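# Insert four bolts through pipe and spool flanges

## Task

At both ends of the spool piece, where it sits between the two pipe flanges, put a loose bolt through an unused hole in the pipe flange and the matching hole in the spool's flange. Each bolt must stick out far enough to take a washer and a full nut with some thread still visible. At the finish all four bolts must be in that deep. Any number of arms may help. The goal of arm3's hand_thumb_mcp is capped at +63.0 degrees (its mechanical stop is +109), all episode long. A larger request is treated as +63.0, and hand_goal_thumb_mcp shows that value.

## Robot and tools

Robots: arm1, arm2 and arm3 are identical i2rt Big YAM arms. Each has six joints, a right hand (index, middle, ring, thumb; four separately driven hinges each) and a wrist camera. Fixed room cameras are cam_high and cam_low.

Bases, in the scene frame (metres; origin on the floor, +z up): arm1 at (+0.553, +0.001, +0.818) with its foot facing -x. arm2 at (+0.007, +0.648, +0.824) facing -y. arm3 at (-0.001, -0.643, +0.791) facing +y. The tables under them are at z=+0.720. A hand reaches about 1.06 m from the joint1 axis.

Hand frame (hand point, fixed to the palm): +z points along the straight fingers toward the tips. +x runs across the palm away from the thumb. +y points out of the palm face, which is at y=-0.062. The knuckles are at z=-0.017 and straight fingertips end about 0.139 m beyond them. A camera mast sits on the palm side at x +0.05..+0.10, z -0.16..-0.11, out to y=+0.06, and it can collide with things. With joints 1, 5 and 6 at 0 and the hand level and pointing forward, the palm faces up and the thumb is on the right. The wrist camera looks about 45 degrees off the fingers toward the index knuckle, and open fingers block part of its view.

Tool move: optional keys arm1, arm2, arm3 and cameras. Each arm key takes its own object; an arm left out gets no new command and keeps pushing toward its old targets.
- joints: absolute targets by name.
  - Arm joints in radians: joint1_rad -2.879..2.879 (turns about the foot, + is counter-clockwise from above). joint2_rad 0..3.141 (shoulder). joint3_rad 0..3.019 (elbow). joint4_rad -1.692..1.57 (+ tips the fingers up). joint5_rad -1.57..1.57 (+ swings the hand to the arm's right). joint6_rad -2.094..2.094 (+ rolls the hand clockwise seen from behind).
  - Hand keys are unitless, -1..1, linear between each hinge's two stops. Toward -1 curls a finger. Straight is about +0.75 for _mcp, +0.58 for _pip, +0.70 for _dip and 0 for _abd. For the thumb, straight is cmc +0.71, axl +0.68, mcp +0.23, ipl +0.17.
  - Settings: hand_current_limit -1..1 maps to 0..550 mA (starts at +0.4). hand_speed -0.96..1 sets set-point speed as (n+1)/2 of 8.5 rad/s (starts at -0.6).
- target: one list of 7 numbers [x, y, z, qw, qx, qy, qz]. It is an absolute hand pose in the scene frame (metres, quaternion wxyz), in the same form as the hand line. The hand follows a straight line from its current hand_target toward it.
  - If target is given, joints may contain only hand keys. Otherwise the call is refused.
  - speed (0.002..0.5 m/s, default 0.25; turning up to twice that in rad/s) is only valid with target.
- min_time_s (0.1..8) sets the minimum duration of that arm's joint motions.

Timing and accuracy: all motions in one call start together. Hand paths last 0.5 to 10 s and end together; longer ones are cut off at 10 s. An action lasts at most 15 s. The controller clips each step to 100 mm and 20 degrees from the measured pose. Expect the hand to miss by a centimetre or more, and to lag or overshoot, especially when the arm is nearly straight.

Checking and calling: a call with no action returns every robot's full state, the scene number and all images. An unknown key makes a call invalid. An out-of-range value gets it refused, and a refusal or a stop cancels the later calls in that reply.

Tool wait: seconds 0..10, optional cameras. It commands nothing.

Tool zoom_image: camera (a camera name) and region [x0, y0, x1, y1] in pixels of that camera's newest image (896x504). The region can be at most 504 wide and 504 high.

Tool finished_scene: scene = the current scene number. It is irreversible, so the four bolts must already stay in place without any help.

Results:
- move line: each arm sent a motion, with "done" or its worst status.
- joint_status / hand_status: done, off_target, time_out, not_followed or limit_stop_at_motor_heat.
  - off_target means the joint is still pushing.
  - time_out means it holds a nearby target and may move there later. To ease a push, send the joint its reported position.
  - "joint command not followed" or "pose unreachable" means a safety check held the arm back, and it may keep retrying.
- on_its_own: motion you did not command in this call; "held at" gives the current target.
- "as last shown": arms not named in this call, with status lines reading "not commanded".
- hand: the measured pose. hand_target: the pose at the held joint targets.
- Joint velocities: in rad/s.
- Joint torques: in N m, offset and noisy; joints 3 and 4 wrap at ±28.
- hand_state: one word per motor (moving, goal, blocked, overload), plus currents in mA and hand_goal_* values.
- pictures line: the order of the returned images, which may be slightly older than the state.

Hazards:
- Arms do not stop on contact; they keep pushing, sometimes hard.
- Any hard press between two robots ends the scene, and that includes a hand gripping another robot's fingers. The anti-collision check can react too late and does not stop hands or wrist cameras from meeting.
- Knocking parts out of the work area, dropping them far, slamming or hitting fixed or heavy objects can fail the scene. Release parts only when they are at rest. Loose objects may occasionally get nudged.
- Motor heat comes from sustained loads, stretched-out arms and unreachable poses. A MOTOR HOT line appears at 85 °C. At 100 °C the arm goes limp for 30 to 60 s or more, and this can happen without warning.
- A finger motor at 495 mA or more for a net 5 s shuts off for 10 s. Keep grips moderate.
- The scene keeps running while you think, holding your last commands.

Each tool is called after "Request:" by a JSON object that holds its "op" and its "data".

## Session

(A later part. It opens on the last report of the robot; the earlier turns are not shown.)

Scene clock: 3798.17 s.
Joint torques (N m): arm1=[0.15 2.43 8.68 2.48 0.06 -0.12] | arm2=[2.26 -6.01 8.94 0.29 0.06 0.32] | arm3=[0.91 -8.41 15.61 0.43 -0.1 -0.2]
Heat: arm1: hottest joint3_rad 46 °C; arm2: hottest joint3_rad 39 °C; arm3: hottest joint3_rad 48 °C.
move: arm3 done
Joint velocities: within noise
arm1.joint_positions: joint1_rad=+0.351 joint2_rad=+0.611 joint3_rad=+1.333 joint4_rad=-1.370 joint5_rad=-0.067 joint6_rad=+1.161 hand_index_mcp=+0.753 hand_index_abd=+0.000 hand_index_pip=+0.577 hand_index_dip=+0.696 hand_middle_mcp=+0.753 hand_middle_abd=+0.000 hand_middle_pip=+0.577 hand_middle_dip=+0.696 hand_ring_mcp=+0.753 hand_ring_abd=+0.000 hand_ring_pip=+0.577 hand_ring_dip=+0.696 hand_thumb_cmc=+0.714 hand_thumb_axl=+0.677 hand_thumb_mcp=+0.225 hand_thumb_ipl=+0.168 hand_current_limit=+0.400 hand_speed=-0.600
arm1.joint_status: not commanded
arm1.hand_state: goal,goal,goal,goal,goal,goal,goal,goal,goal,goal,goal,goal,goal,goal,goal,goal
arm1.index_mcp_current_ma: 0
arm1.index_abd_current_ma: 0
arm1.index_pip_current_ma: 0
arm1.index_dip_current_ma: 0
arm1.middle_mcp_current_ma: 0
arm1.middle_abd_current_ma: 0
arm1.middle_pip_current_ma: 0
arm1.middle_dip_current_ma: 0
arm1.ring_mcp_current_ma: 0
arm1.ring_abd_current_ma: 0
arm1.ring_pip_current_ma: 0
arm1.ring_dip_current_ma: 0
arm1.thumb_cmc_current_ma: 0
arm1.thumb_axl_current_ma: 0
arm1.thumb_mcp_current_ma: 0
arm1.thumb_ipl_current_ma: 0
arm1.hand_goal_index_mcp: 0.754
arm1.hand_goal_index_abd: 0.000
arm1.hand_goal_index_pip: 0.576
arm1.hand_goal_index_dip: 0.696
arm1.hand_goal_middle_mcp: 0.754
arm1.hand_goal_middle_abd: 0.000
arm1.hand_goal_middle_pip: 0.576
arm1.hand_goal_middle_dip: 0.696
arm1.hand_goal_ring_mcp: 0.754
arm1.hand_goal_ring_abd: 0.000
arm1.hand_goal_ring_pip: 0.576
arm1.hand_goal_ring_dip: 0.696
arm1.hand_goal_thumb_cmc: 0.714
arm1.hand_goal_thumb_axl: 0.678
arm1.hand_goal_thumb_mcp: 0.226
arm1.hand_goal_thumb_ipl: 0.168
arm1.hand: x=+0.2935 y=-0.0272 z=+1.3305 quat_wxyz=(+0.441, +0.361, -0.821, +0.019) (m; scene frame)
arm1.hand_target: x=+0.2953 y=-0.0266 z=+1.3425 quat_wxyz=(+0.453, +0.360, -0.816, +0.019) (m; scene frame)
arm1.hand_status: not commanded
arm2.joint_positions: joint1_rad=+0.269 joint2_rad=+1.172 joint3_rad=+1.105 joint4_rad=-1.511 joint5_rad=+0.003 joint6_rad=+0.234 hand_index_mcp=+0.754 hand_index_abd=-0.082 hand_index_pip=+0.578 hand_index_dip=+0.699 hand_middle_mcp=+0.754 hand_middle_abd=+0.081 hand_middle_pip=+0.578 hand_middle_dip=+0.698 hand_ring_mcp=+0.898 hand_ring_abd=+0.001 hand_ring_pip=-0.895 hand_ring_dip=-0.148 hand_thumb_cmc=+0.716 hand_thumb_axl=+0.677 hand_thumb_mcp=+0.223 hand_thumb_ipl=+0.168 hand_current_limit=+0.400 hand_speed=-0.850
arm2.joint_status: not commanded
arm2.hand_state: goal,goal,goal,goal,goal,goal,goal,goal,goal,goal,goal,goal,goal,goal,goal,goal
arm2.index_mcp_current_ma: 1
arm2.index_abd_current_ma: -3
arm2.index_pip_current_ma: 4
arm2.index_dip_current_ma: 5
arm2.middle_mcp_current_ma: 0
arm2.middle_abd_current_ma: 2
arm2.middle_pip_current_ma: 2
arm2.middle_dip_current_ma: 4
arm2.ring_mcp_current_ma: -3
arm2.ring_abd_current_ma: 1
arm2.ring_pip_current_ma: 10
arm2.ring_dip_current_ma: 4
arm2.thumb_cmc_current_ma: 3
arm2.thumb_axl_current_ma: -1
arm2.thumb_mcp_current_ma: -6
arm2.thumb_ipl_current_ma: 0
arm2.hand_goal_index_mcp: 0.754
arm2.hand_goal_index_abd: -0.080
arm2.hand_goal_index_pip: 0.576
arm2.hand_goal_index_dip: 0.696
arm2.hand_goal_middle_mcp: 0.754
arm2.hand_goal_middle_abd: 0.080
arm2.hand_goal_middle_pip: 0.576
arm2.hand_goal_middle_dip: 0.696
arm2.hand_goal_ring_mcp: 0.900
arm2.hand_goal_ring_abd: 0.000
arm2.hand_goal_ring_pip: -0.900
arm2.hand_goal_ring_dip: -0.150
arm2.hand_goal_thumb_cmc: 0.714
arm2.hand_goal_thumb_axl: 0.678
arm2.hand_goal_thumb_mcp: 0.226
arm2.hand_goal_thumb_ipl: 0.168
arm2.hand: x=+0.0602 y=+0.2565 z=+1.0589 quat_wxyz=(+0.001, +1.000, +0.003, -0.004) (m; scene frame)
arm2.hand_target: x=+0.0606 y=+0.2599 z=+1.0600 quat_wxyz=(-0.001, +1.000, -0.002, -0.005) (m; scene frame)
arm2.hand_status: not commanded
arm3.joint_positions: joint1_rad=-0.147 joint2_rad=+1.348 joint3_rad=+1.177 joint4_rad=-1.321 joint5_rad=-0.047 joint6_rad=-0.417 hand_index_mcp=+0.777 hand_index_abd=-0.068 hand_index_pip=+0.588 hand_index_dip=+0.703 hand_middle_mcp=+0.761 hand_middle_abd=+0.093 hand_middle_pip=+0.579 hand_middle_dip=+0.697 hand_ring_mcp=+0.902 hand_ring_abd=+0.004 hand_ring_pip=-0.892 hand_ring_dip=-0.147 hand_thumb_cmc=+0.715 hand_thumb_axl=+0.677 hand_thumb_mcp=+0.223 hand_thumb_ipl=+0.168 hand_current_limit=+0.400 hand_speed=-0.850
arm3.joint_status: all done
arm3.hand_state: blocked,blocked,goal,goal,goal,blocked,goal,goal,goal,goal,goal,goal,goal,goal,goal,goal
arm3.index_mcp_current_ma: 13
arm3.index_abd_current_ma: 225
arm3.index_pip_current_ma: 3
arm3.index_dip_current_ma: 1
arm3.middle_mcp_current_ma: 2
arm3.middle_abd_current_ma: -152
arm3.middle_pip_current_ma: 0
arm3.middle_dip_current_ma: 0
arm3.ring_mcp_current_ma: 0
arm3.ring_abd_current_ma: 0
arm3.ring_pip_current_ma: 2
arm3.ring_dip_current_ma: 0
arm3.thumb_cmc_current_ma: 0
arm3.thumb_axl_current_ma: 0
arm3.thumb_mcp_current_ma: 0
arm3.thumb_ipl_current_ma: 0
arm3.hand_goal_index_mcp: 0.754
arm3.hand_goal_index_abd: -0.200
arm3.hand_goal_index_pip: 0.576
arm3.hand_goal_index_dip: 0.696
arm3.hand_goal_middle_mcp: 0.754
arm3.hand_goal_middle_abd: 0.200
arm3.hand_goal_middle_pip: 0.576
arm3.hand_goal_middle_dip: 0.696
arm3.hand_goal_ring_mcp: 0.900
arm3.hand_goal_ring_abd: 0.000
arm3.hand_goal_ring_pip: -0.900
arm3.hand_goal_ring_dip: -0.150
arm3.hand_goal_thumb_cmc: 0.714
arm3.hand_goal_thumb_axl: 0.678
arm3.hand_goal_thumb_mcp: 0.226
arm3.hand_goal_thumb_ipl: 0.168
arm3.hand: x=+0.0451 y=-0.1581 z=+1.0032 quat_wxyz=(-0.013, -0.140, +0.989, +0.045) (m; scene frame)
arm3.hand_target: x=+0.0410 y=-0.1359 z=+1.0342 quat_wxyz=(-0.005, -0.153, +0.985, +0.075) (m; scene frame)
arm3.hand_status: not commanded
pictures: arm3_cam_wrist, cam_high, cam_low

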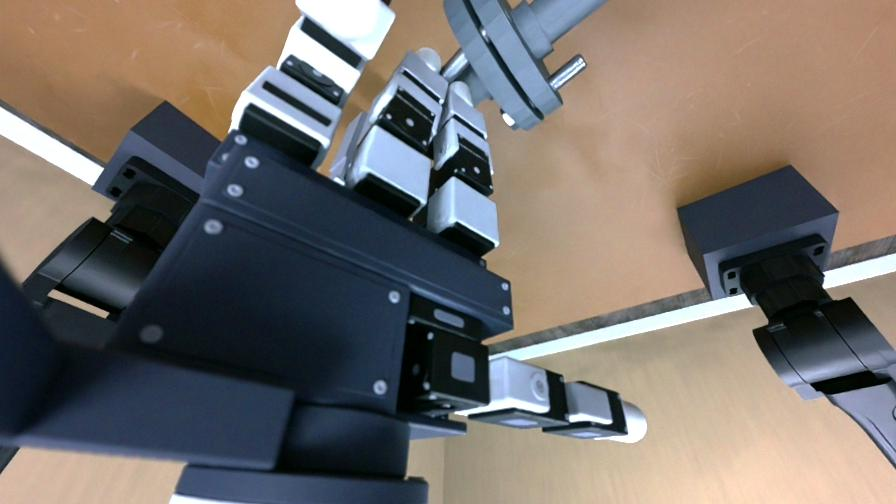

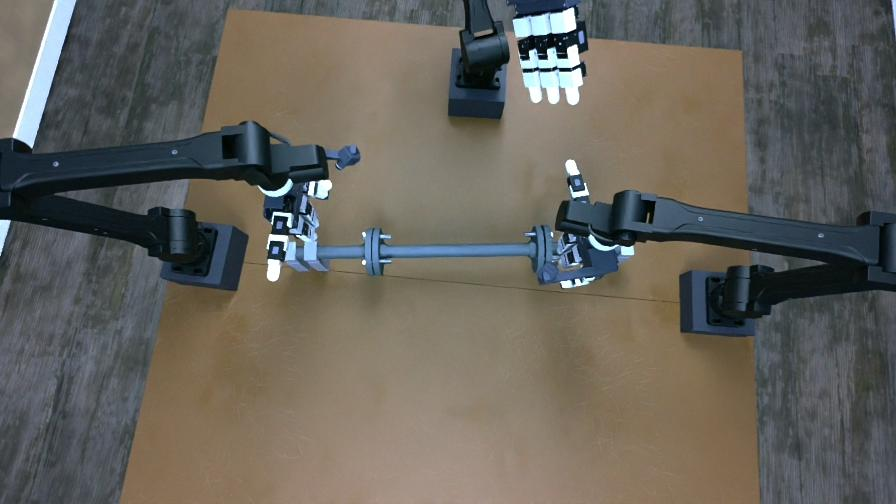

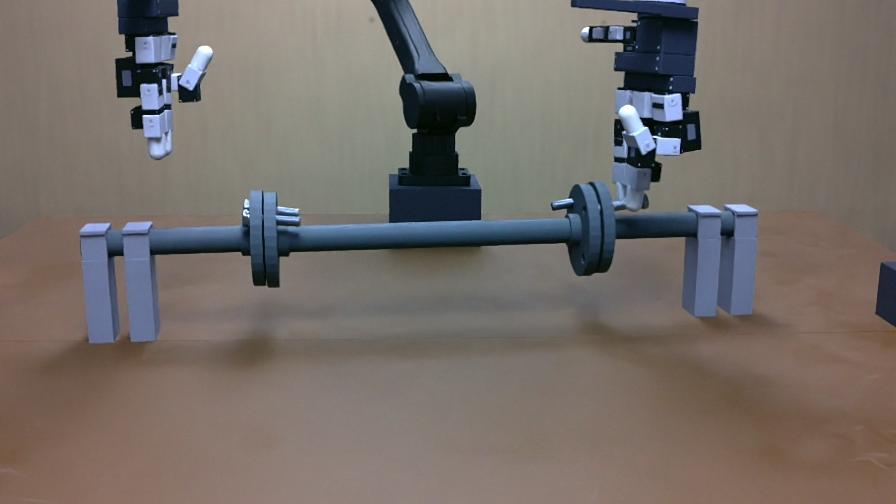

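Request:
{"op": "move", "data": {"arm3": {"joints":{"joint1_rad":-0.1345,"joint2_rad":1.366,"joint3_rad":1.256,"joint4_rad":-1.320},"min_time_s":1.5}, "cameras": ["cam_low","cam_high","arm3_cam_wrist"]}}

Request:
{"op": "zoom_image", "data": {"camera": "cam_low", "region": [590, 180, 670, 230]}}

Request:
{"op": "zoom_image", "data": {"camera": "cam_low", "region": [540, 175, 620, 235]}}

Request:
{"op": "zoom_image", "data": {"camera": "cam_high", "region": [520, 220, 590, 280]}}

Request:
{"op": "zoom_image", "data": {"camera": "arm3_cam_wrist", "region": [430, 0, 550, 80]}}

Scene clock: 3848.67 s.
Joint torques (N m): arm1=[0.21 2.49 8.69 2.47 0.06 -0.12] | arm2=[2.26 -6.01 8.94 0.28 0.06 0.32] | arm3=[0.91 -8.41 15.64 0.51 -0.11 -0.21]
Heat: arm1: hottest joint3_rad 46 °C; arm2: hottest joint3_rad 39 °C; arm3: hottest joint3_rad 52 °C.
move: arm3 done
Joint velocities: within noise
arm1, arm2: as last shown
arm3.joint_positions: joint1_rad=-0.146 joint2_rad=+1.354 joint3_rad=+1.183 joint4_rad=-1.321 joint5_rad=-0.047 joint6_rad=-0.417 hand_index_mcp=+0.778 hand_index_abd=-0.068 hand_index_pip=+0.588 hand_index_dip=+0.703 hand_middle_mcp=+0.762 hand_middle_abd=+0.093 hand_middle_pip=+0.580 hand_middle_dip=+0.697 hand_ring_mcp=+0.902 hand_ring_abd=+0.004 hand_ring_pip=-0.892 hand_ring_dip=-0.147 hand_thumb_cmc=+0.715 hand_thumb_axl=+0.677 hand_thumb_mcp=+0.223 hand_thumb_ipl=+0.168 hand_current_limit=+0.400 hand_speed=-0.850
arm3.joint_status: all done
arm3.hand_state: blocked,blocked,goal,goal,goal,blocked,goal,goal,goal,goal,goal,goal,goal,goal,goal,goal
arm3.index_mcp_current_ma: 14
arm3.index_abd_current_ma: 224
arm3.index_pip_current_ma: 4
arm3.index_dip_current_ma: 1
arm3.middle_mcp_current_ma: 2
arm3.middle_abd_current_ma: -152
arm3.middle_pip_current_ma: 0
arm3.middle_dip_current_ma: 0
arm3.ring_mcp_current_ma: 0
arm3.ring_abd_current_ma: 0
arm3.ring_pip_current_ma: 2
arm3.ring_dip_current_ma: 0
arm3.thumb_cmc_current_ma: 0
arm3.thumb_axl_current_ma: 0
arm3.thumb_mcp_current_ma: 0
arm3.thumb_ipl_current_ma: 0
arm3.hand_goal_index_mcp: 0.754
arm3.hand_goal_index_abd: -0.200
arm3.hand_goal_index_pip: 0.576
arm3.hand_goal_index_dip: 0.696
arm3.hand_goal_middle_mcp: 0.754
arm3.hand_goal_middle_abd: 0.200
arm3.hand_goal_middle_pip: 0.576
arm3.hand_goal_middle_dip: 0.696
arm3.hand_goal_ring_mcp: 0.900
arm3.hand_goal_ring_abd: 0.000
arm3.hand_goal_ring_pip: -0.900
arm3.hand_goal_ring_dip: -0.150
arm3.hand_goal_thumb_cmc: 0.714
arm3.hand_goal_thumb_axl: 0.678
arm3.hand_goal_thumb_mcp: 0.226
arm3.hand_goal_thumb_ipl: 0.168
arm3.hand: x=+0.0449 y=-0.1558 z=+1.0029 quat_wxyz=(-0.013, -0.141, +0.989, +0.045) (m; scene frame)
arm3.hand_target: x=+0.0407 y=-0.1329 z=+1.0337 quat_wxyz=(-0.005, -0.154, +0.985, +0.076) (m; scene frame)
arm3.hand_status: not commanded
pictures: arm3_cam_wrist, cam_high, cam_low

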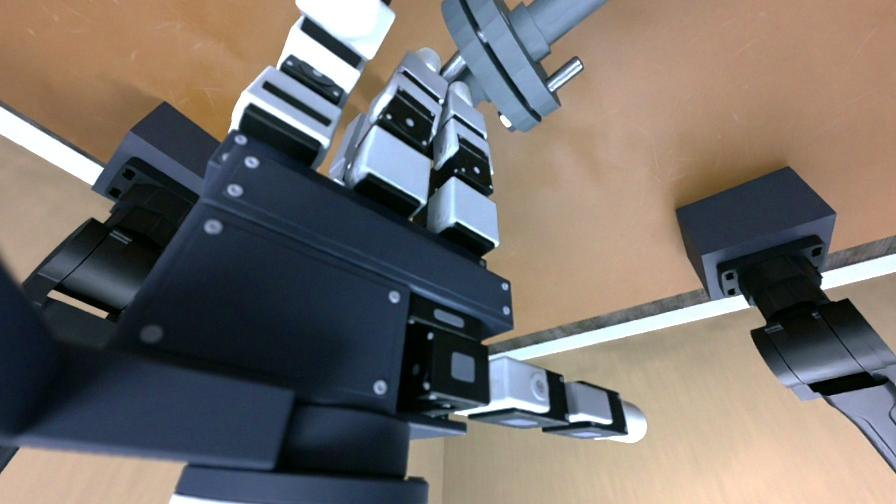

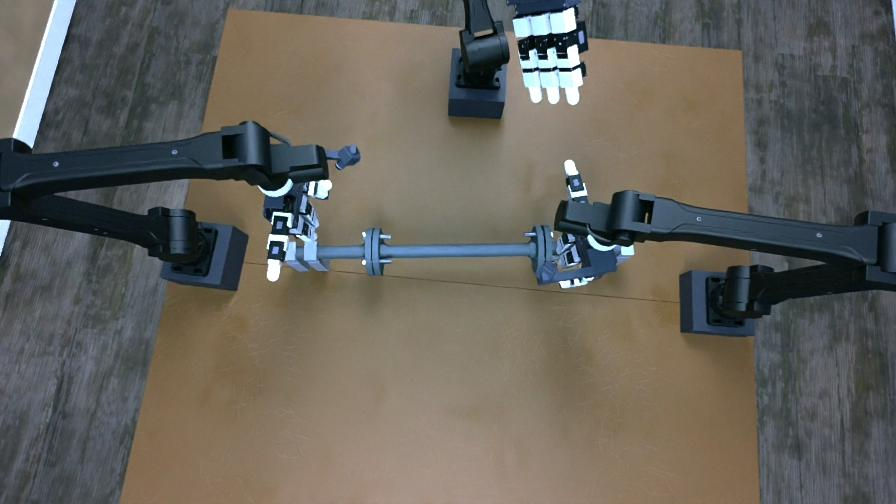

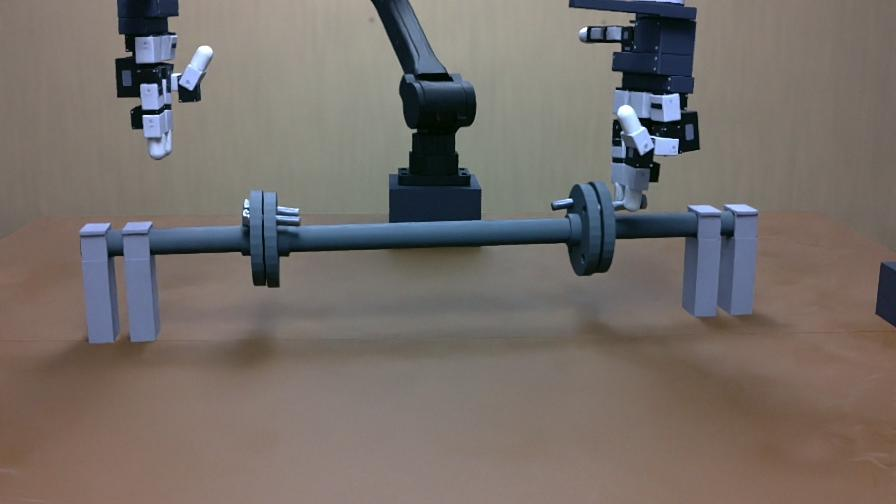

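Scaled by 6.300.

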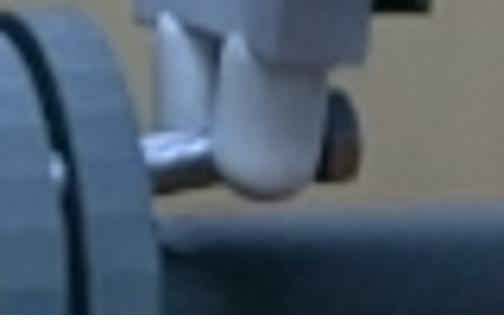

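Scaled by 6.300.

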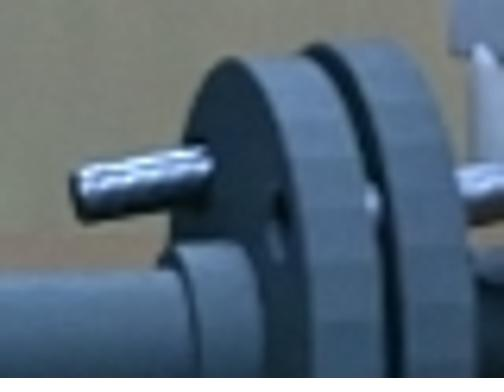

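Scaled by 7.200.

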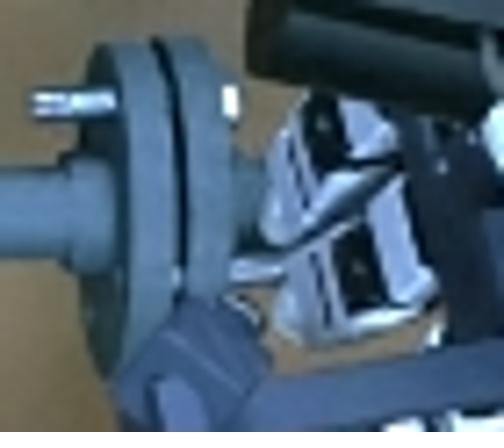

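Scaled by 4.200.

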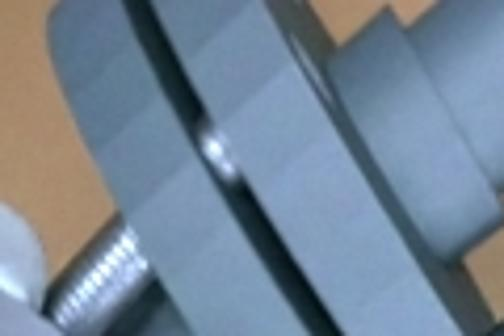

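Request:
{"op": "move", "data": {"arm3": {"joints":{"joint1_rad":-0.133,"joint2_rad":1.374,"joint3_rad":1.262,"joint4_rad":-1.318},"min_time_s":1.5}, "cameras": ["cam_low","arm3_cam_wrist"]}}

Request:
{"op": "zoom_image", "data": {"camera": "cam_low", "region": [590, 180, 670, 230]}}

Request:
{"op": "zoom_image", "data": {"camera": "arm3_cam_wrist", "region": [430, 0, 550, 80]}}

Scene clock: 3859.60 s.
Joint torques (N m): arm1=[0.15 2.43 8.66 2.48 0.06 -0.12] | arm2=[2.26 -6.01 8.94 0.28 0.06 0.32] | arm3=[0.85 -8.53 15.58 0.59 -0.1 -0.2]
Heat: arm1: hottest joint3_rad 46 °C; arm2: hottest joint3_rad 39 °C; arm3: hottest joint3_rad 52 °C.
move: arm3 done
Joint velocities: within noise
arm1, arm2: as last shown
arm3.joint_positions: joint1_rad=-0.144 joint2_rad=+1.362 joint3_rad=+1.189 joint4_rad=-1.321 joint5_rad=-0.047 joint6_rad=-0.417 hand_index_mcp=+0.778 hand_index_abd=-0.068 hand_index_pip=+0.589 hand_index_dip=+0.703 hand_middle_mcp=+0.763 hand_middle_abd=+0.093 hand_middle_pip=+0.580 hand_middle_dip=+0.697 hand_ring_mcp=+0.902 hand_ring_abd=+0.004 hand_ring_pip=-0.892 hand_ring_dip=-0.147 hand_thumb_cmc=+0.715 hand_thumb_axl=+0.677 hand_thumb_mcp=+0.223 hand_thumb_ipl=+0.168 hand_current_limit=+0.400 hand_speed=-0.850
arm3.joint_status: all done
arm3.hand_state: blocked,blocked,goal,goal,goal,blocked,goal,goal,goal,goal,goal,goal,goal,goal,goal,goal
arm3.index_mcp_current_ma: 14
arm3.index_abd_current_ma: 224
arm3.index_pip_current_ma: 4
arm3.index_dip_current_ma: 1
arm3.middle_mcp_current_ma: 2
arm3.middle_abd_current_ma: -152
arm3.middle_pip_current_ma: 0
arm3.middle_dip_current_ma: 0
arm3.ring_mcp_current_ma: 0
arm3.ring_abd_current_ma: 0
arm3.ring_pip_current_ma: 2
arm3.ring_dip_current_ma: 0
arm3.thumb_cmc_current_ma: 0
arm3.thumb_axl_current_ma: 0
arm3.thumb_mcp_current_ma: 0
arm3.thumb_ipl_current_ma: 0
arm3.hand_goal_index_mcp: 0.754
arm3.hand_goal_index_abd: -0.200
arm3.hand_goal_index_pip: 0.576
arm3.hand_goal_index_dip: 0.696
arm3.hand_goal_middle_mcp: 0.754
arm3.hand_goal_middle_abd: 0.200
arm3.hand_goal_middle_pip: 0.576
arm3.hand_goal_middle_dip: 0.696
arm3.hand_goal_ring_mcp: 0.900
arm3.hand_goal_ring_abd: 0.000
arm3.hand_goal_ring_pip: -0.900
arm3.hand_goal_ring_dip: -0.150
arm3.hand_goal_thumb_cmc: 0.714
arm3.hand_goal_thumb_axl: 0.678
arm3.hand_goal_thumb_mcp: 0.226
arm3.hand_goal_thumb_ipl: 0.168
arm3.hand: x=+0.0445 y=-0.1532 z=+1.0025 quat_wxyz=(-0.013, -0.142, +0.989, +0.044) (m; scene frame)
arm3.hand_target: x=+0.0403 y=-0.1299 z=+1.0331 quat_wxyz=(-0.005, -0.154, +0.985, +0.076) (m; scene frame)
arm3.hand_status: not commanded
pictures: arm3_cam_wrist, cam_low

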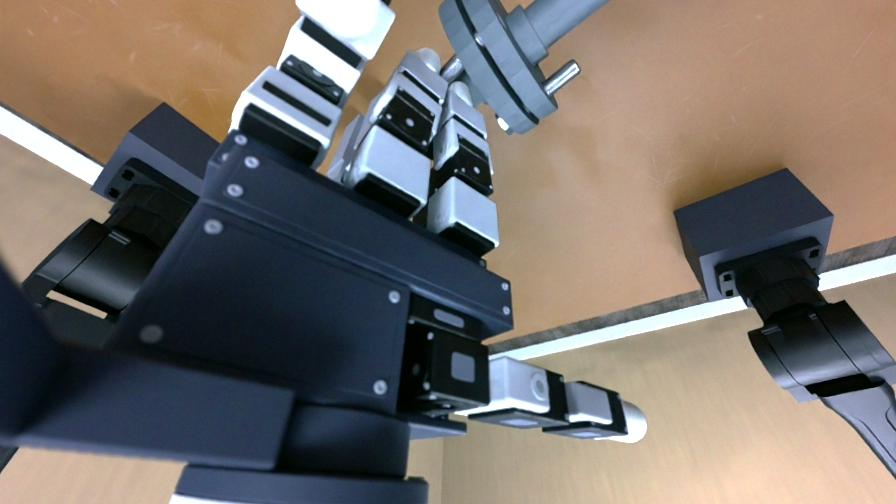

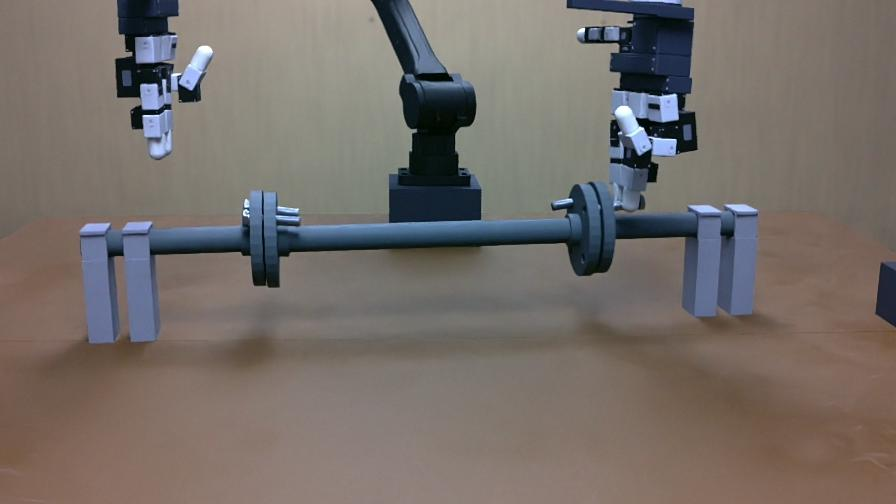

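Scaled by 6.300.

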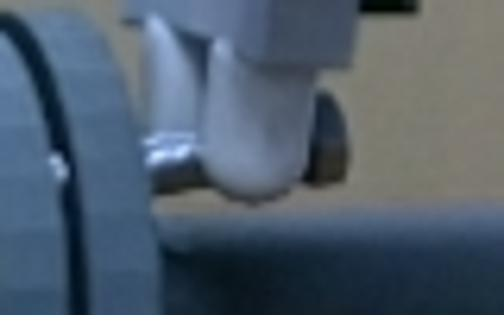

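Scaled by 4.200.

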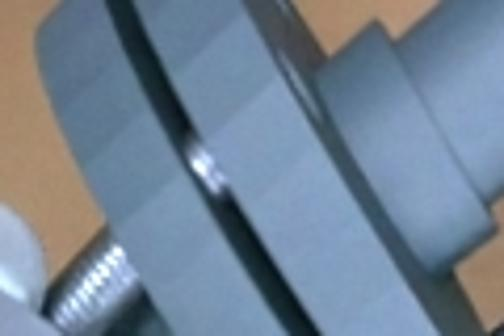

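Request:
{"op": "zoom_image", "data": {"camera": "arm3_cam_wrist", "region": [400, 0, 550, 130]}}

Request:
{"op": "move", "data": {"cameras": ["cam_high","cam_low"]}}

Request:
{"op": "zoom_image", "data": {"camera": "cam_high", "region": [520, 220, 590, 280]}}

Scaled by 3.360.

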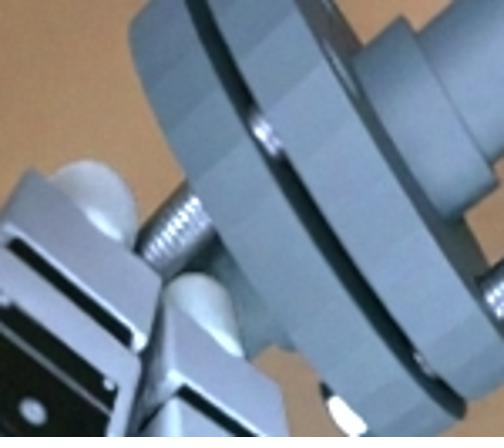

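Scene clock: 3867.33 s.
Joint torques (N m): arm1=[0.15 2.49 8.68 2.48 0.06 -0.12] | arm2=[2.26 -6.01 8.94 0.28 0.06 0.32] | arm3=[0.91 -8.59 15.58 0.58 -0.1 -0.2]
Heat: arm1: hottest joint3_rad 46 °C; arm2: hottest joint3_rad 39 °C; arm3: hottest joint3_rad 51 °C.
Joint velocities: within noise
arm1.joint_positions: joint1_rad=+0.351 joint2_rad=+0.611 joint3_rad=+1.333 joint4_rad=-1.370 joint5_rad=-0.067 joint6_rad=+1.161 hand_index_mcp=+0.753 hand_index_abd=+0.000 hand_index_pip=+0.577 hand_index_dip=+0.696 hand_middle_mcp=+0.753 hand_middle_abd=+0.000 hand_middle_pip=+0.577 hand_middle_dip=+0.696 hand_ring_mcp=+0.753 hand_ring_abd=+0.000 hand_ring_pip=+0.577 hand_ring_dip=+0.696 hand_thumb_cmc=+0.714 hand_thumb_axl=+0.677 hand_thumb_mcp=+0.225 hand_thumb_ipl=+0.168 hand_current_limit=+0.400 hand_speed=-0.600
arm1.joint_status: not commanded
arm1.hand_state: goal,goal,goal,goal,goal,goal,goal,goal,goal,goal,goal,goal,goal,goal,goal,goal
arm1.index_mcp_current_ma: 0
arm1.index_abd_current_ma: 0
arm1.index_pip_current_ma: 0
arm1.index_dip_current_ma: 0
arm1.middle_mcp_current_ma: 0
arm1.middle_abd_current_ma: 0
arm1.middle_pip_current_ma: 0
arm1.middle_dip_current_ma: 0
arm1.ring_mcp_current_ma: 0
arm1.ring_abd_current_ma: 0
arm1.ring_pip_current_ma: 0
arm1.ring_dip_current_ma: 0
arm1.thumb_cmc_current_ma: 0
arm1.thumb_axl_current_ma: 0
arm1.thumb_mcp_current_ma: 0
arm1.thumb_ipl_current_ma: 0
arm1.hand_goal_index_mcp: 0.754
arm1.hand_goal_index_abd: 0.000
arm1.hand_goal_index_pip: 0.576
arm1.hand_goal_index_dip: 0.696
arm1.hand_goal_middle_mcp: 0.754
arm1.hand_goal_middle_abd: 0.000
arm1.hand_goal_middle_pip: 0.576
arm1.hand_goal_middle_dip: 0.696
arm1.hand_goal_ring_mcp: 0.754
arm1.hand_goal_ring_abd: 0.000
arm1.hand_goal_ring_pip: 0.576
arm1.hand_goal_ring_dip: 0.696
arm1.hand_goal_thumb_cmc: 0.714
arm1.hand_goal_thumb_axl: 0.678
arm1.hand_goal_thumb_mcp: 0.226
arm1.hand_goal_thumb_ipl: 0.168
arm1.hand: x=+0.2935 y=-0.0272 z=+1.3305 quat_wxyz=(+0.441, +0.361, -0.821, +0.019) (m; scene frame)
arm1.hand_target: x=+0.2953 y=-0.0266 z=+1.3425 quat_wxyz=(+0.453, +0.360, -0.816, +0.019) (m; scene frame)
arm1.hand_status: not commanded
arm2.joint_positions: joint1_rad=+0.269 joint2_rad=+1.172 joint3_rad=+1.105 joint4_rad=-1.511 joint5_rad=+0.003 joint6_rad=+0.234 hand_index_mcp=+0.754 hand_index_abd=-0.082 hand_index_pip=+0.578 hand_index_dip=+0.699 hand_middle_mcp=+0.754 hand_middle_abd=+0.081 hand_middle_pip=+0.578 hand_middle_dip=+0.698 hand_ring_mcp=+0.898 hand_ring_abd=+0.001 hand_ring_pip=-0.895 hand_ring_dip=-0.148 hand_thumb_cmc=+0.716 hand_thumb_axl=+0.677 hand_thumb_mcp=+0.223 hand_thumb_ipl=+0.168 hand_current_limit=+0.400 hand_speed=-0.850
arm2.joint_status: not commanded
arm2.hand_state: goal,goal,goal,goal,goal,goal,goal,goal,goal,goal,goal,goal,goal,goal,goal,goal
arm2.index_mcp_current_ma: 1
arm2.index_abd_current_ma: -3
arm2.index_pip_current_ma: 4
arm2.index_dip_current_ma: 5
arm2.middle_mcp_current_ma: 0
arm2.middle_abd_current_ma: 2
arm2.middle_pip_current_ma: 2
arm2.middle_dip_current_ma: 4
arm2.ring_mcp_current_ma: -3
arm2.ring_abd_current_ma: 1
arm2.ring_pip_current_ma: 10
arm2.ring_dip_current_ma: 4
arm2.thumb_cmc_current_ma: 3
arm2.thumb_axl_current_ma: -1
arm2.thumb_mcp_current_ma: -6
arm2.thumb_ipl_current_ma: 0
arm2.hand_goal_index_mcp: 0.754
arm2.hand_goal_index_abd: -0.080
arm2.hand_goal_index_pip: 0.576
arm2.hand_goal_index_dip: 0.696
arm2.hand_goal_middle_mcp: 0.754
arm2.hand_goal_middle_abd: 0.080
arm2.hand_goal_middle_pip: 0.576
arm2.hand_goal_middle_dip: 0.696
arm2.hand_goal_ring_mcp: 0.900
arm2.hand_goal_ring_abd: 0.000
arm2.hand_goal_ring_pip: -0.900
arm2.hand_goal_ring_dip: -0.150
arm2.hand_goal_thumb_cmc: 0.714
arm2.hand_goal_thumb_axl: 0.678
arm2.hand_goal_thumb_mcp: 0.226
arm2.hand_goal_thumb_ipl: 0.168
arm2.hand: x=+0.0602 y=+0.2565 z=+1.0589 quat_wxyz=(+0.001, +1.000, +0.003, -0.004) (m; scene frame)
arm2.hand_target: x=+0.0606 y=+0.2599 z=+1.0600 quat_wxyz=(-0.001, +1.000, -0.002, -0.005) (m; scene frame)
arm2.hand_status: not commanded
arm3.joint_positions: joint1_rad=-0.144 joint2_rad=+1.362 joint3_rad=+1.189 joint4_rad=-1.321 joint5_rad=-0.047 joint6_rad=-0.417 hand_index_mcp=+0.778 hand_index_abd=-0.068 hand_index_pip=+0.589 hand_index_dip=+0.703 hand_middle_mcp=+0.763 hand_middle_abd=+0.093 hand_middle_pip=+0.580 hand_middle_dip=+0.697 hand_ring_mcp=+0.902 hand_ring_abd=+0.004 hand_ring_pip=-0.892 hand_ring_dip=-0.147 hand_thumb_cmc=+0.715 hand_thumb_axl=+0.677 hand_thumb_mcp=+0.223 hand_thumb_ipl=+0.168 hand_current_limit=+0.400 hand_speed=-0.850
arm3.joint_status: all done
arm3.hand_state: blocked,blocked,goal,goal,goal,blocked,goal,goal,goal,goal,goal,goal,goal,goal,goal,goal
arm3.index_mcp_current_ma: 14
arm3.index_abd_current_ma: 224
arm3.index_pip_current_ma: 4
arm3.index_dip_current_ma: 1
arm3.middle_mcp_current_ma: 2
arm3.middle_abd_current_ma: -152
arm3.middle_pip_current_ma: 0
arm3.middle_dip_current_ma: 0
arm3.ring_mcp_current_ma: 0
arm3.ring_abd_current_ma: 0
arm3.ring_pip_current_ma: 2
arm3.ring_dip_current_ma: 0
arm3.thumb_cmc_current_ma: 0
arm3.thumb_axl_current_ma: 0
arm3.thumb_mcp_current_ma: 0
arm3.thumb_ipl_current_ma: 0
arm3.hand_goal_index_mcp: 0.754
arm3.hand_goal_index_abd: -0.200
arm3.hand_goal_index_pip: 0.576
arm3.hand_goal_index_dip: 0.696
arm3.hand_goal_middle_mcp: 0.754
arm3.hand_goal_middle_abd: 0.200
arm3.hand_goal_middle_pip: 0.576
arm3.hand_goal_middle_dip: 0.696
arm3.hand_goal_ring_mcp: 0.900
arm3.hand_goal_ring_abd: 0.000
arm3.hand_goal_ring_pip: -0.900
arm3.hand_goal_ring_dip: -0.150
arm3.hand_goal_thumb_cmc: 0.714
arm3.hand_goal_thumb_axl: 0.678
arm3.hand_goal_thumb_mcp: 0.226
arm3.hand_goal_thumb_ipl: 0.168
arm3.hand: x=+0.0445 y=-0.1532 z=+1.0025 quat_wxyz=(-0.013, -0.142, +0.989, +0.044) (m; scene frame)
arm3.hand_target: x=+0.0403 y=-0.1299 z=+1.0331 quat_wxyz=(-0.005, -0.154, +0.985, +0.076) (m; scene frame)
arm3.hand_status: not commanded
pictures: cam_high, cam_low

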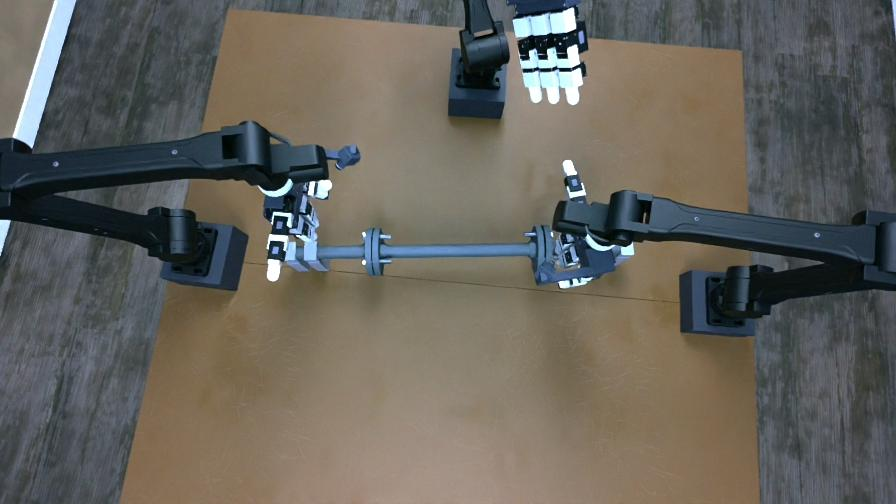

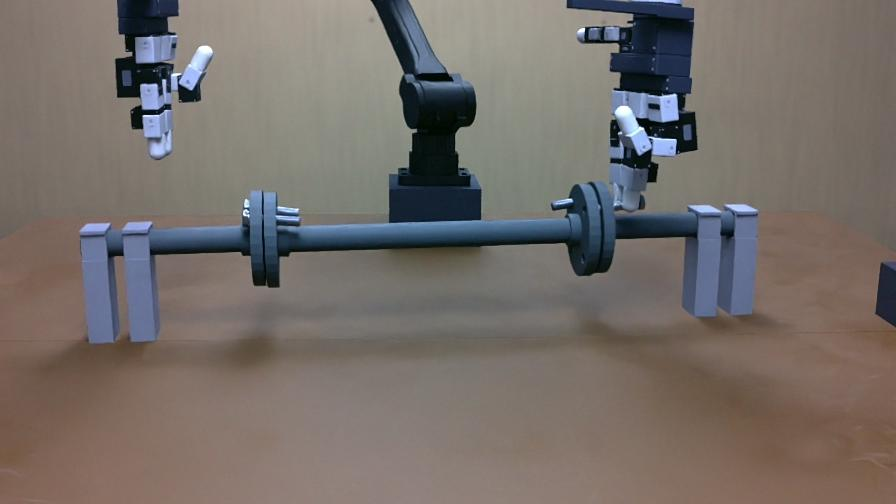

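Scaled by 7.200.

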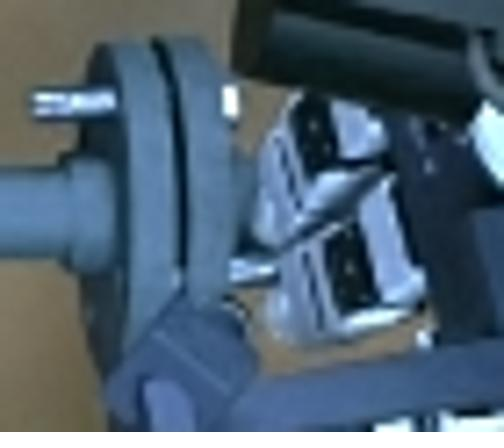

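Request:
{"op": "move", "data": {"arm3": {"joints":{"hand_index_abd":0.0,"hand_middle_abd":0.0}}, "cameras": ["cam_low","cam_high","arm3_cam_wrist"]}}

Request:
{"op": "zoom_image", "data": {"camera": "cam_low", "region": [590, 180, 670, 230]}}

Request:
{"op": "zoom_image", "data": {"camera": "cam_high", "region": [520, 220, 590, 280]}}

Request:
{"op": "zoom_image", "data": {"camera": "arm3_cam_wrist", "region": [400, 0, 550, 130]}}

Scene clock: 3883.07 s.
Joint torques (N m): arm1=[0.21 2.43 8.68 2.47 0.06 -0.12] | arm2=[2.26 -6.01 8.94 0.27 0.06 0.32] | arm3=[0.85 -8.59 14.45 0.62 -0.07 -0.2]
Heat: arm1: hottest joint3_rad 46 °C; arm2: hottest joint3_rad 39 °C; arm3: hottest joint3_rad 50 °C.
move: arm3 off_target
Joint velocities: within noise
arm1, arm2: as last shown
arm3.joint_positions: joint1_rad=-0.144 joint2_rad=+1.362 joint3_rad=+1.203 joint4_rad=-1.321 joint5_rad=-0.048 joint6_rad=-0.418 hand_index_mcp=+0.768 hand_index_abd=-0.024 hand_index_pip=+0.583 hand_index_dip=+0.700 hand_middle_mcp=+0.756 hand_middle_abd=+0.003 hand_middle_pip=+0.578 hand_middle_dip=+0.697 hand_ring_mcp=+0.902 hand_ring_abd=+0.004 hand_ring_pip=-0.892 hand_ring_dip=-0.147 hand_thumb_cmc=+0.715 hand_thumb_axl=+0.677 hand_thumb_mcp=+0.223 hand_thumb_ipl=+0.168 hand_current_limit=+0.400 hand_speed=-0.850
arm3.joint_status: hand_index_abd off_target (ended at -0.024, target +0.000); the others done
arm3.hand_state: goal,blocked,goal,goal,goal,goal,goal,goal,goal,goal,goal,goal,goal,goal,goal,goal
arm3.index_mcp_current_ma: 5
arm3.index_abd_current_ma: -10
arm3.index_pip_current_ma: 1
arm3.index_dip_current_ma: 0
arm3.middle_mcp_current_ma: 0
arm3.middle_abd_current_ma: 0
arm3.middle_pip_current_ma: 0
arm3.middle_dip_current_ma: 0
arm3.ring_mcp_current_ma: 0
arm3.ring_abd_current_ma: 0
arm3.ring_pip_current_ma: 2
arm3.ring_dip_current_ma: 0
arm3.thumb_cmc_current_ma: 0
arm3.thumb_axl_current_ma: 0
arm3.thumb_mcp_current_ma: 0
arm3.thumb_ipl_current_ma: 0
arm3.hand_goal_index_mcp: 0.754
arm3.hand_goal_index_abd: 0.000
arm3.hand_goal_index_pip: 0.576
arm3.hand_goal_index_dip: 0.696
arm3.hand_goal_middle_mcp: 0.754
arm3.hand_goal_middle_abd: 0.000
arm3.hand_goal_middle_pip: 0.576
arm3.hand_goal_middle_dip: 0.696
arm3.hand_goal_ring_mcp: 0.900
arm3.hand_goal_ring_abd: 0.000
arm3.hand_goal_ring_pip: -0.900
arm3.hand_goal_ring_dip: -0.150
arm3.hand_goal_thumb_cmc: 0.714
arm3.hand_goal_thumb_axl: 0.678
arm3.hand_goal_thumb_mcp: 0.226
arm3.hand_goal_thumb_ipl: 0.168
arm3.hand: x=+0.0445 y=-0.1490 z=+1.0090 quat_wxyz=(-0.012, -0.142, +0.988, +0.051) (m; scene frame)
arm3.hand_target: x=+0.0404 y=-0.1299 z=+1.0330 quat_wxyz=(-0.005, -0.154, +0.985, +0.076) (m; scene frame)
arm3.hand_status: not commanded
pictures: arm3_cam_wrist, cam_high, cam_low

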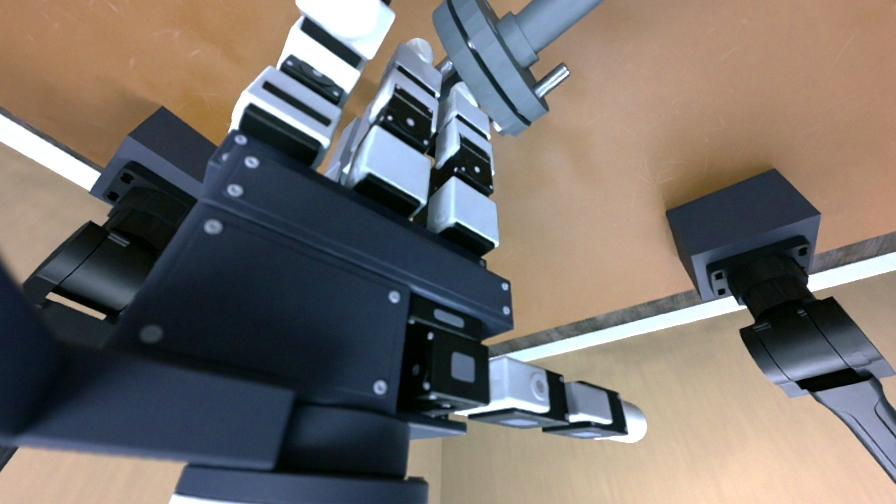

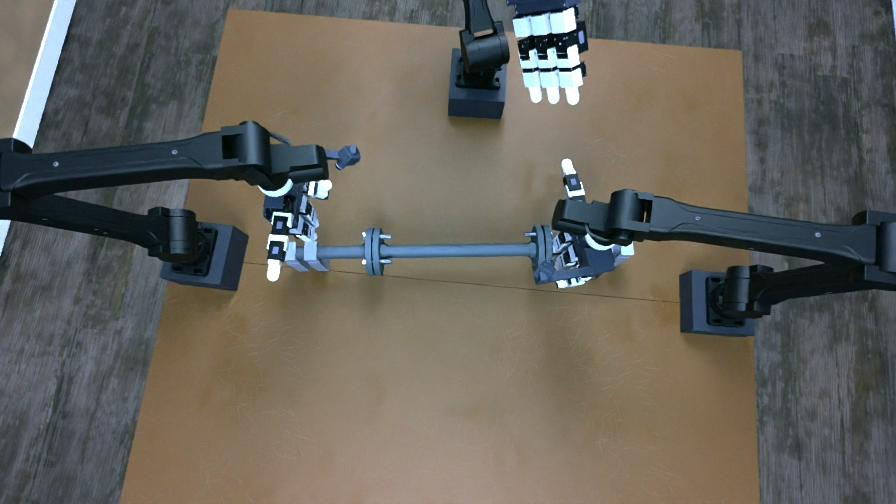

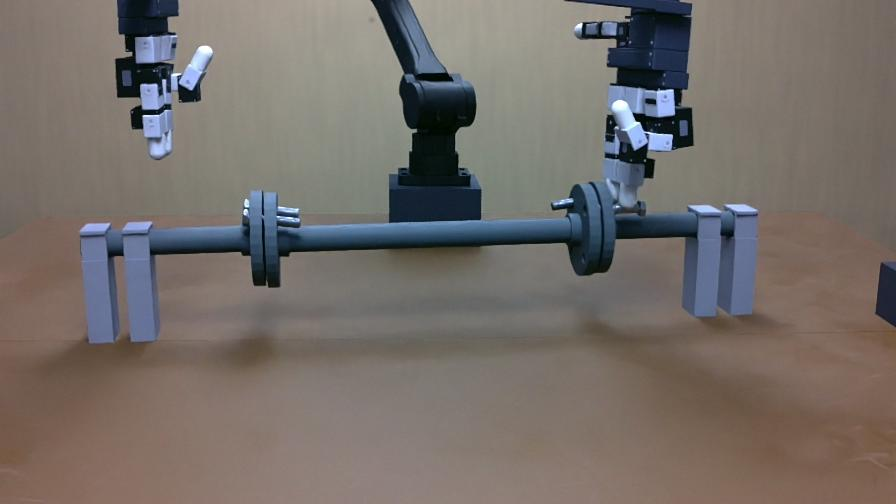

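Scaled by 6.300.

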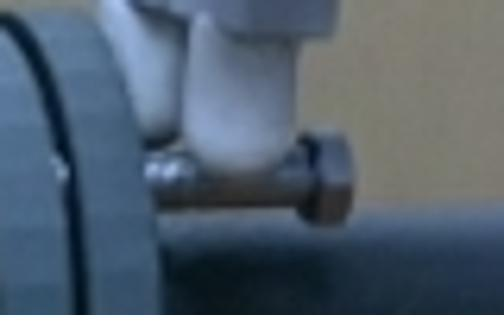

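Scaled by 7.200.

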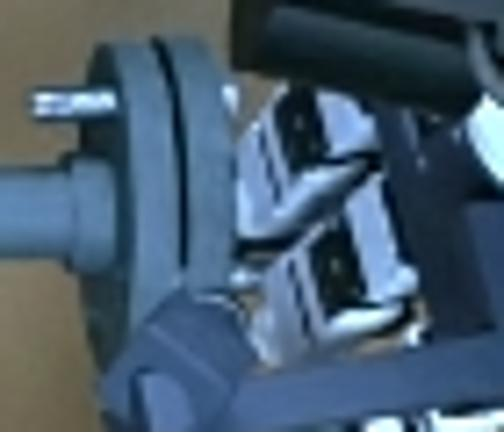

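Scaled by 3.360.

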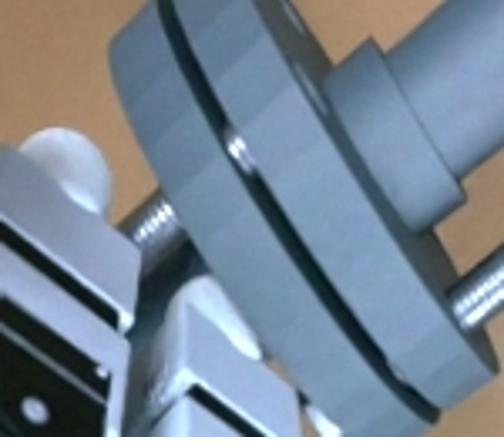

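Request:
{"op": "move", "data": {"arm3": {"joints":{"joint2_rad":1.30,"joint4_rad":-1.365},"min_time_s":2.0}, "cameras": ["cam_low","cam_high"]}}

Request:
{"op": "zoom_image", "data": {"camera": "cam_low", "region": [590, 180, 670, 230]}}

Scene clock: 3911.47 s.
Joint torques (N m): arm1=[0.15 2.43 8.66 2.48 0.06 -0.12] | arm2=[2.32 -6.01 8.94 0.28 0.06 0.32] | arm3=[0.79 -10.64 14.53 0.05 -0.08 -0.21]
Heat: arm1: hottest joint3_rad 46 °C; arm2: hottest joint3_rad 39 °C; arm3: hottest joint3_rad 48 °C.
move: arm3 done
Joint velocities: within noise
arm1, arm2: as last shown
arm3.joint_positions: joint1_rad=-0.144 joint2_rad=+1.320 joint3_rad=+1.203 joint4_rad=-1.353 joint5_rad=-0.048 joint6_rad=-0.418 hand_index_mcp=+0.756 hand_index_abd=-0.003 hand_index_pip=+0.579 hand_index_dip=+0.699 hand_middle_mcp=+0.756 hand_middle_abd=+0.003 hand_middle_pip=+0.578 hand_middle_dip=+0.697 hand_ring_mcp=+0.902 hand_ring_abd=+0.004 hand_ring_pip=-0.892 hand_ring_dip=-0.147 hand_thumb_cmc=+0.715 hand_thumb_axl=+0.677 hand_thumb_mcp=+0.223 hand_thumb_ipl=+0.168 hand_current_limit=+0.400 hand_speed=-0.850
arm3.joint_status: all done
arm3.hand_state: goal,goal,goal,goal,goal,goal,goal,goal,goal,goal,goal,goal,goal,goal,goal,goal
arm3.index_mcp_current_ma: 0
arm3.index_abd_current_ma: 0
arm3.index_pip_current_ma: 0
arm3.index_dip_current_ma: 0
arm3.middle_mcp_current_ma: 0
arm3.middle_abd_current_ma: 0
arm3.middle_pip_current_ma: 0
arm3.middle_dip_current_ma: 0
arm3.ring_mcp_current_ma: 0
arm3.ring_abd_current_ma: 0
arm3.ring_pip_current_ma: 2
arm3.ring_dip_current_ma: 0
arm3.thumb_cmc_current_ma: 0
arm3.thumb_axl_current_ma: 0
arm3.thumb_mcp_current_ma: 0
arm3.thumb_ipl_current_ma: 0
arm3.hand_goal_index_mcp: 0.754
arm3.hand_goal_index_abd: 0.000
arm3.hand_goal_index_pip: 0.576
arm3.hand_goal_index_dip: 0.696
arm3.hand_goal_middle_mcp: 0.754
arm3.hand_goal_middle_abd: 0.000
arm3.hand_goal_middle_pip: 0.576
arm3.hand_goal_middle_dip: 0.696
arm3.hand_goal_ring_mcp: 0.900
arm3.hand_goal_ring_abd: 0.000
arm3.hand_goal_ring_pip: -0.900
arm3.hand_goal_ring_dip: -0.150
arm3.hand_goal_thumb_cmc: 0.714
arm3.hand_goal_thumb_axl: 0.678
arm3.hand_goal_thumb_mcp: 0.226
arm3.hand_goal_thumb_ipl: 0.168
arm3.on_its_own: hand_index_abd moved +0.021 to your old target +0.000
arm3.hand: x=+0.0430 y=-0.1604 z=+1.0255 quat_wxyz=(-0.010, -0.142, +0.988, +0.056) (m; scene frame)
arm3.hand_target: x=+0.0379 y=-0.1498 z=+1.0629 quat_wxyz=(-0.001, -0.155, +0.984, +0.089) (m; scene frame)
arm3.hand_status: not commanded
pictures: cam_high, cam_low

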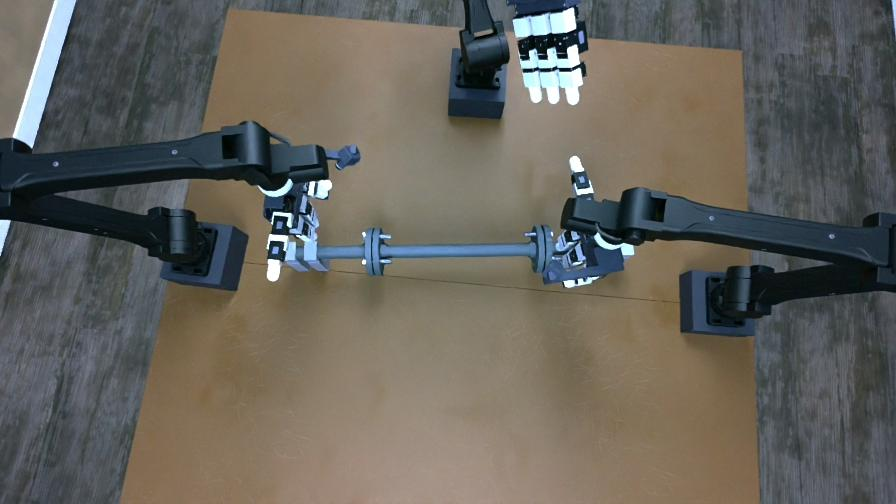

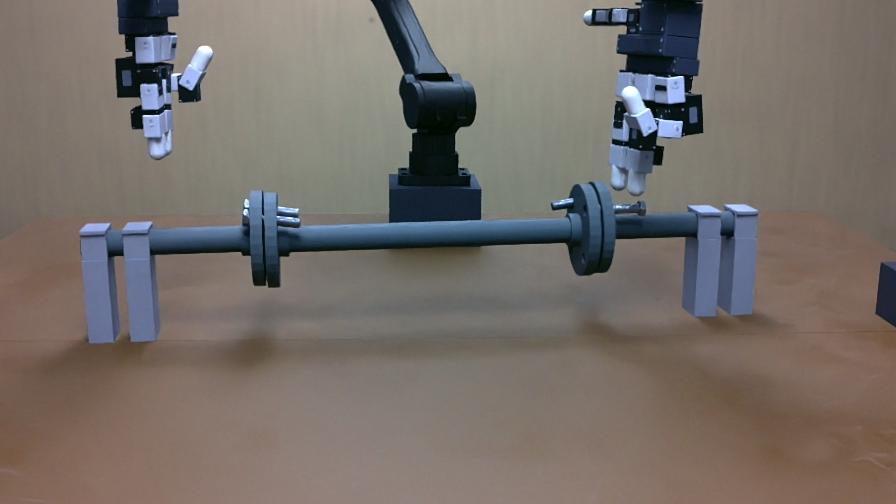

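Scaled by 6.300.

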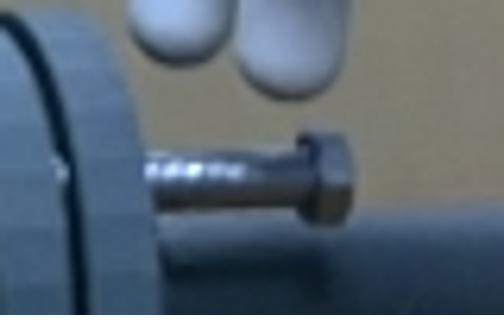

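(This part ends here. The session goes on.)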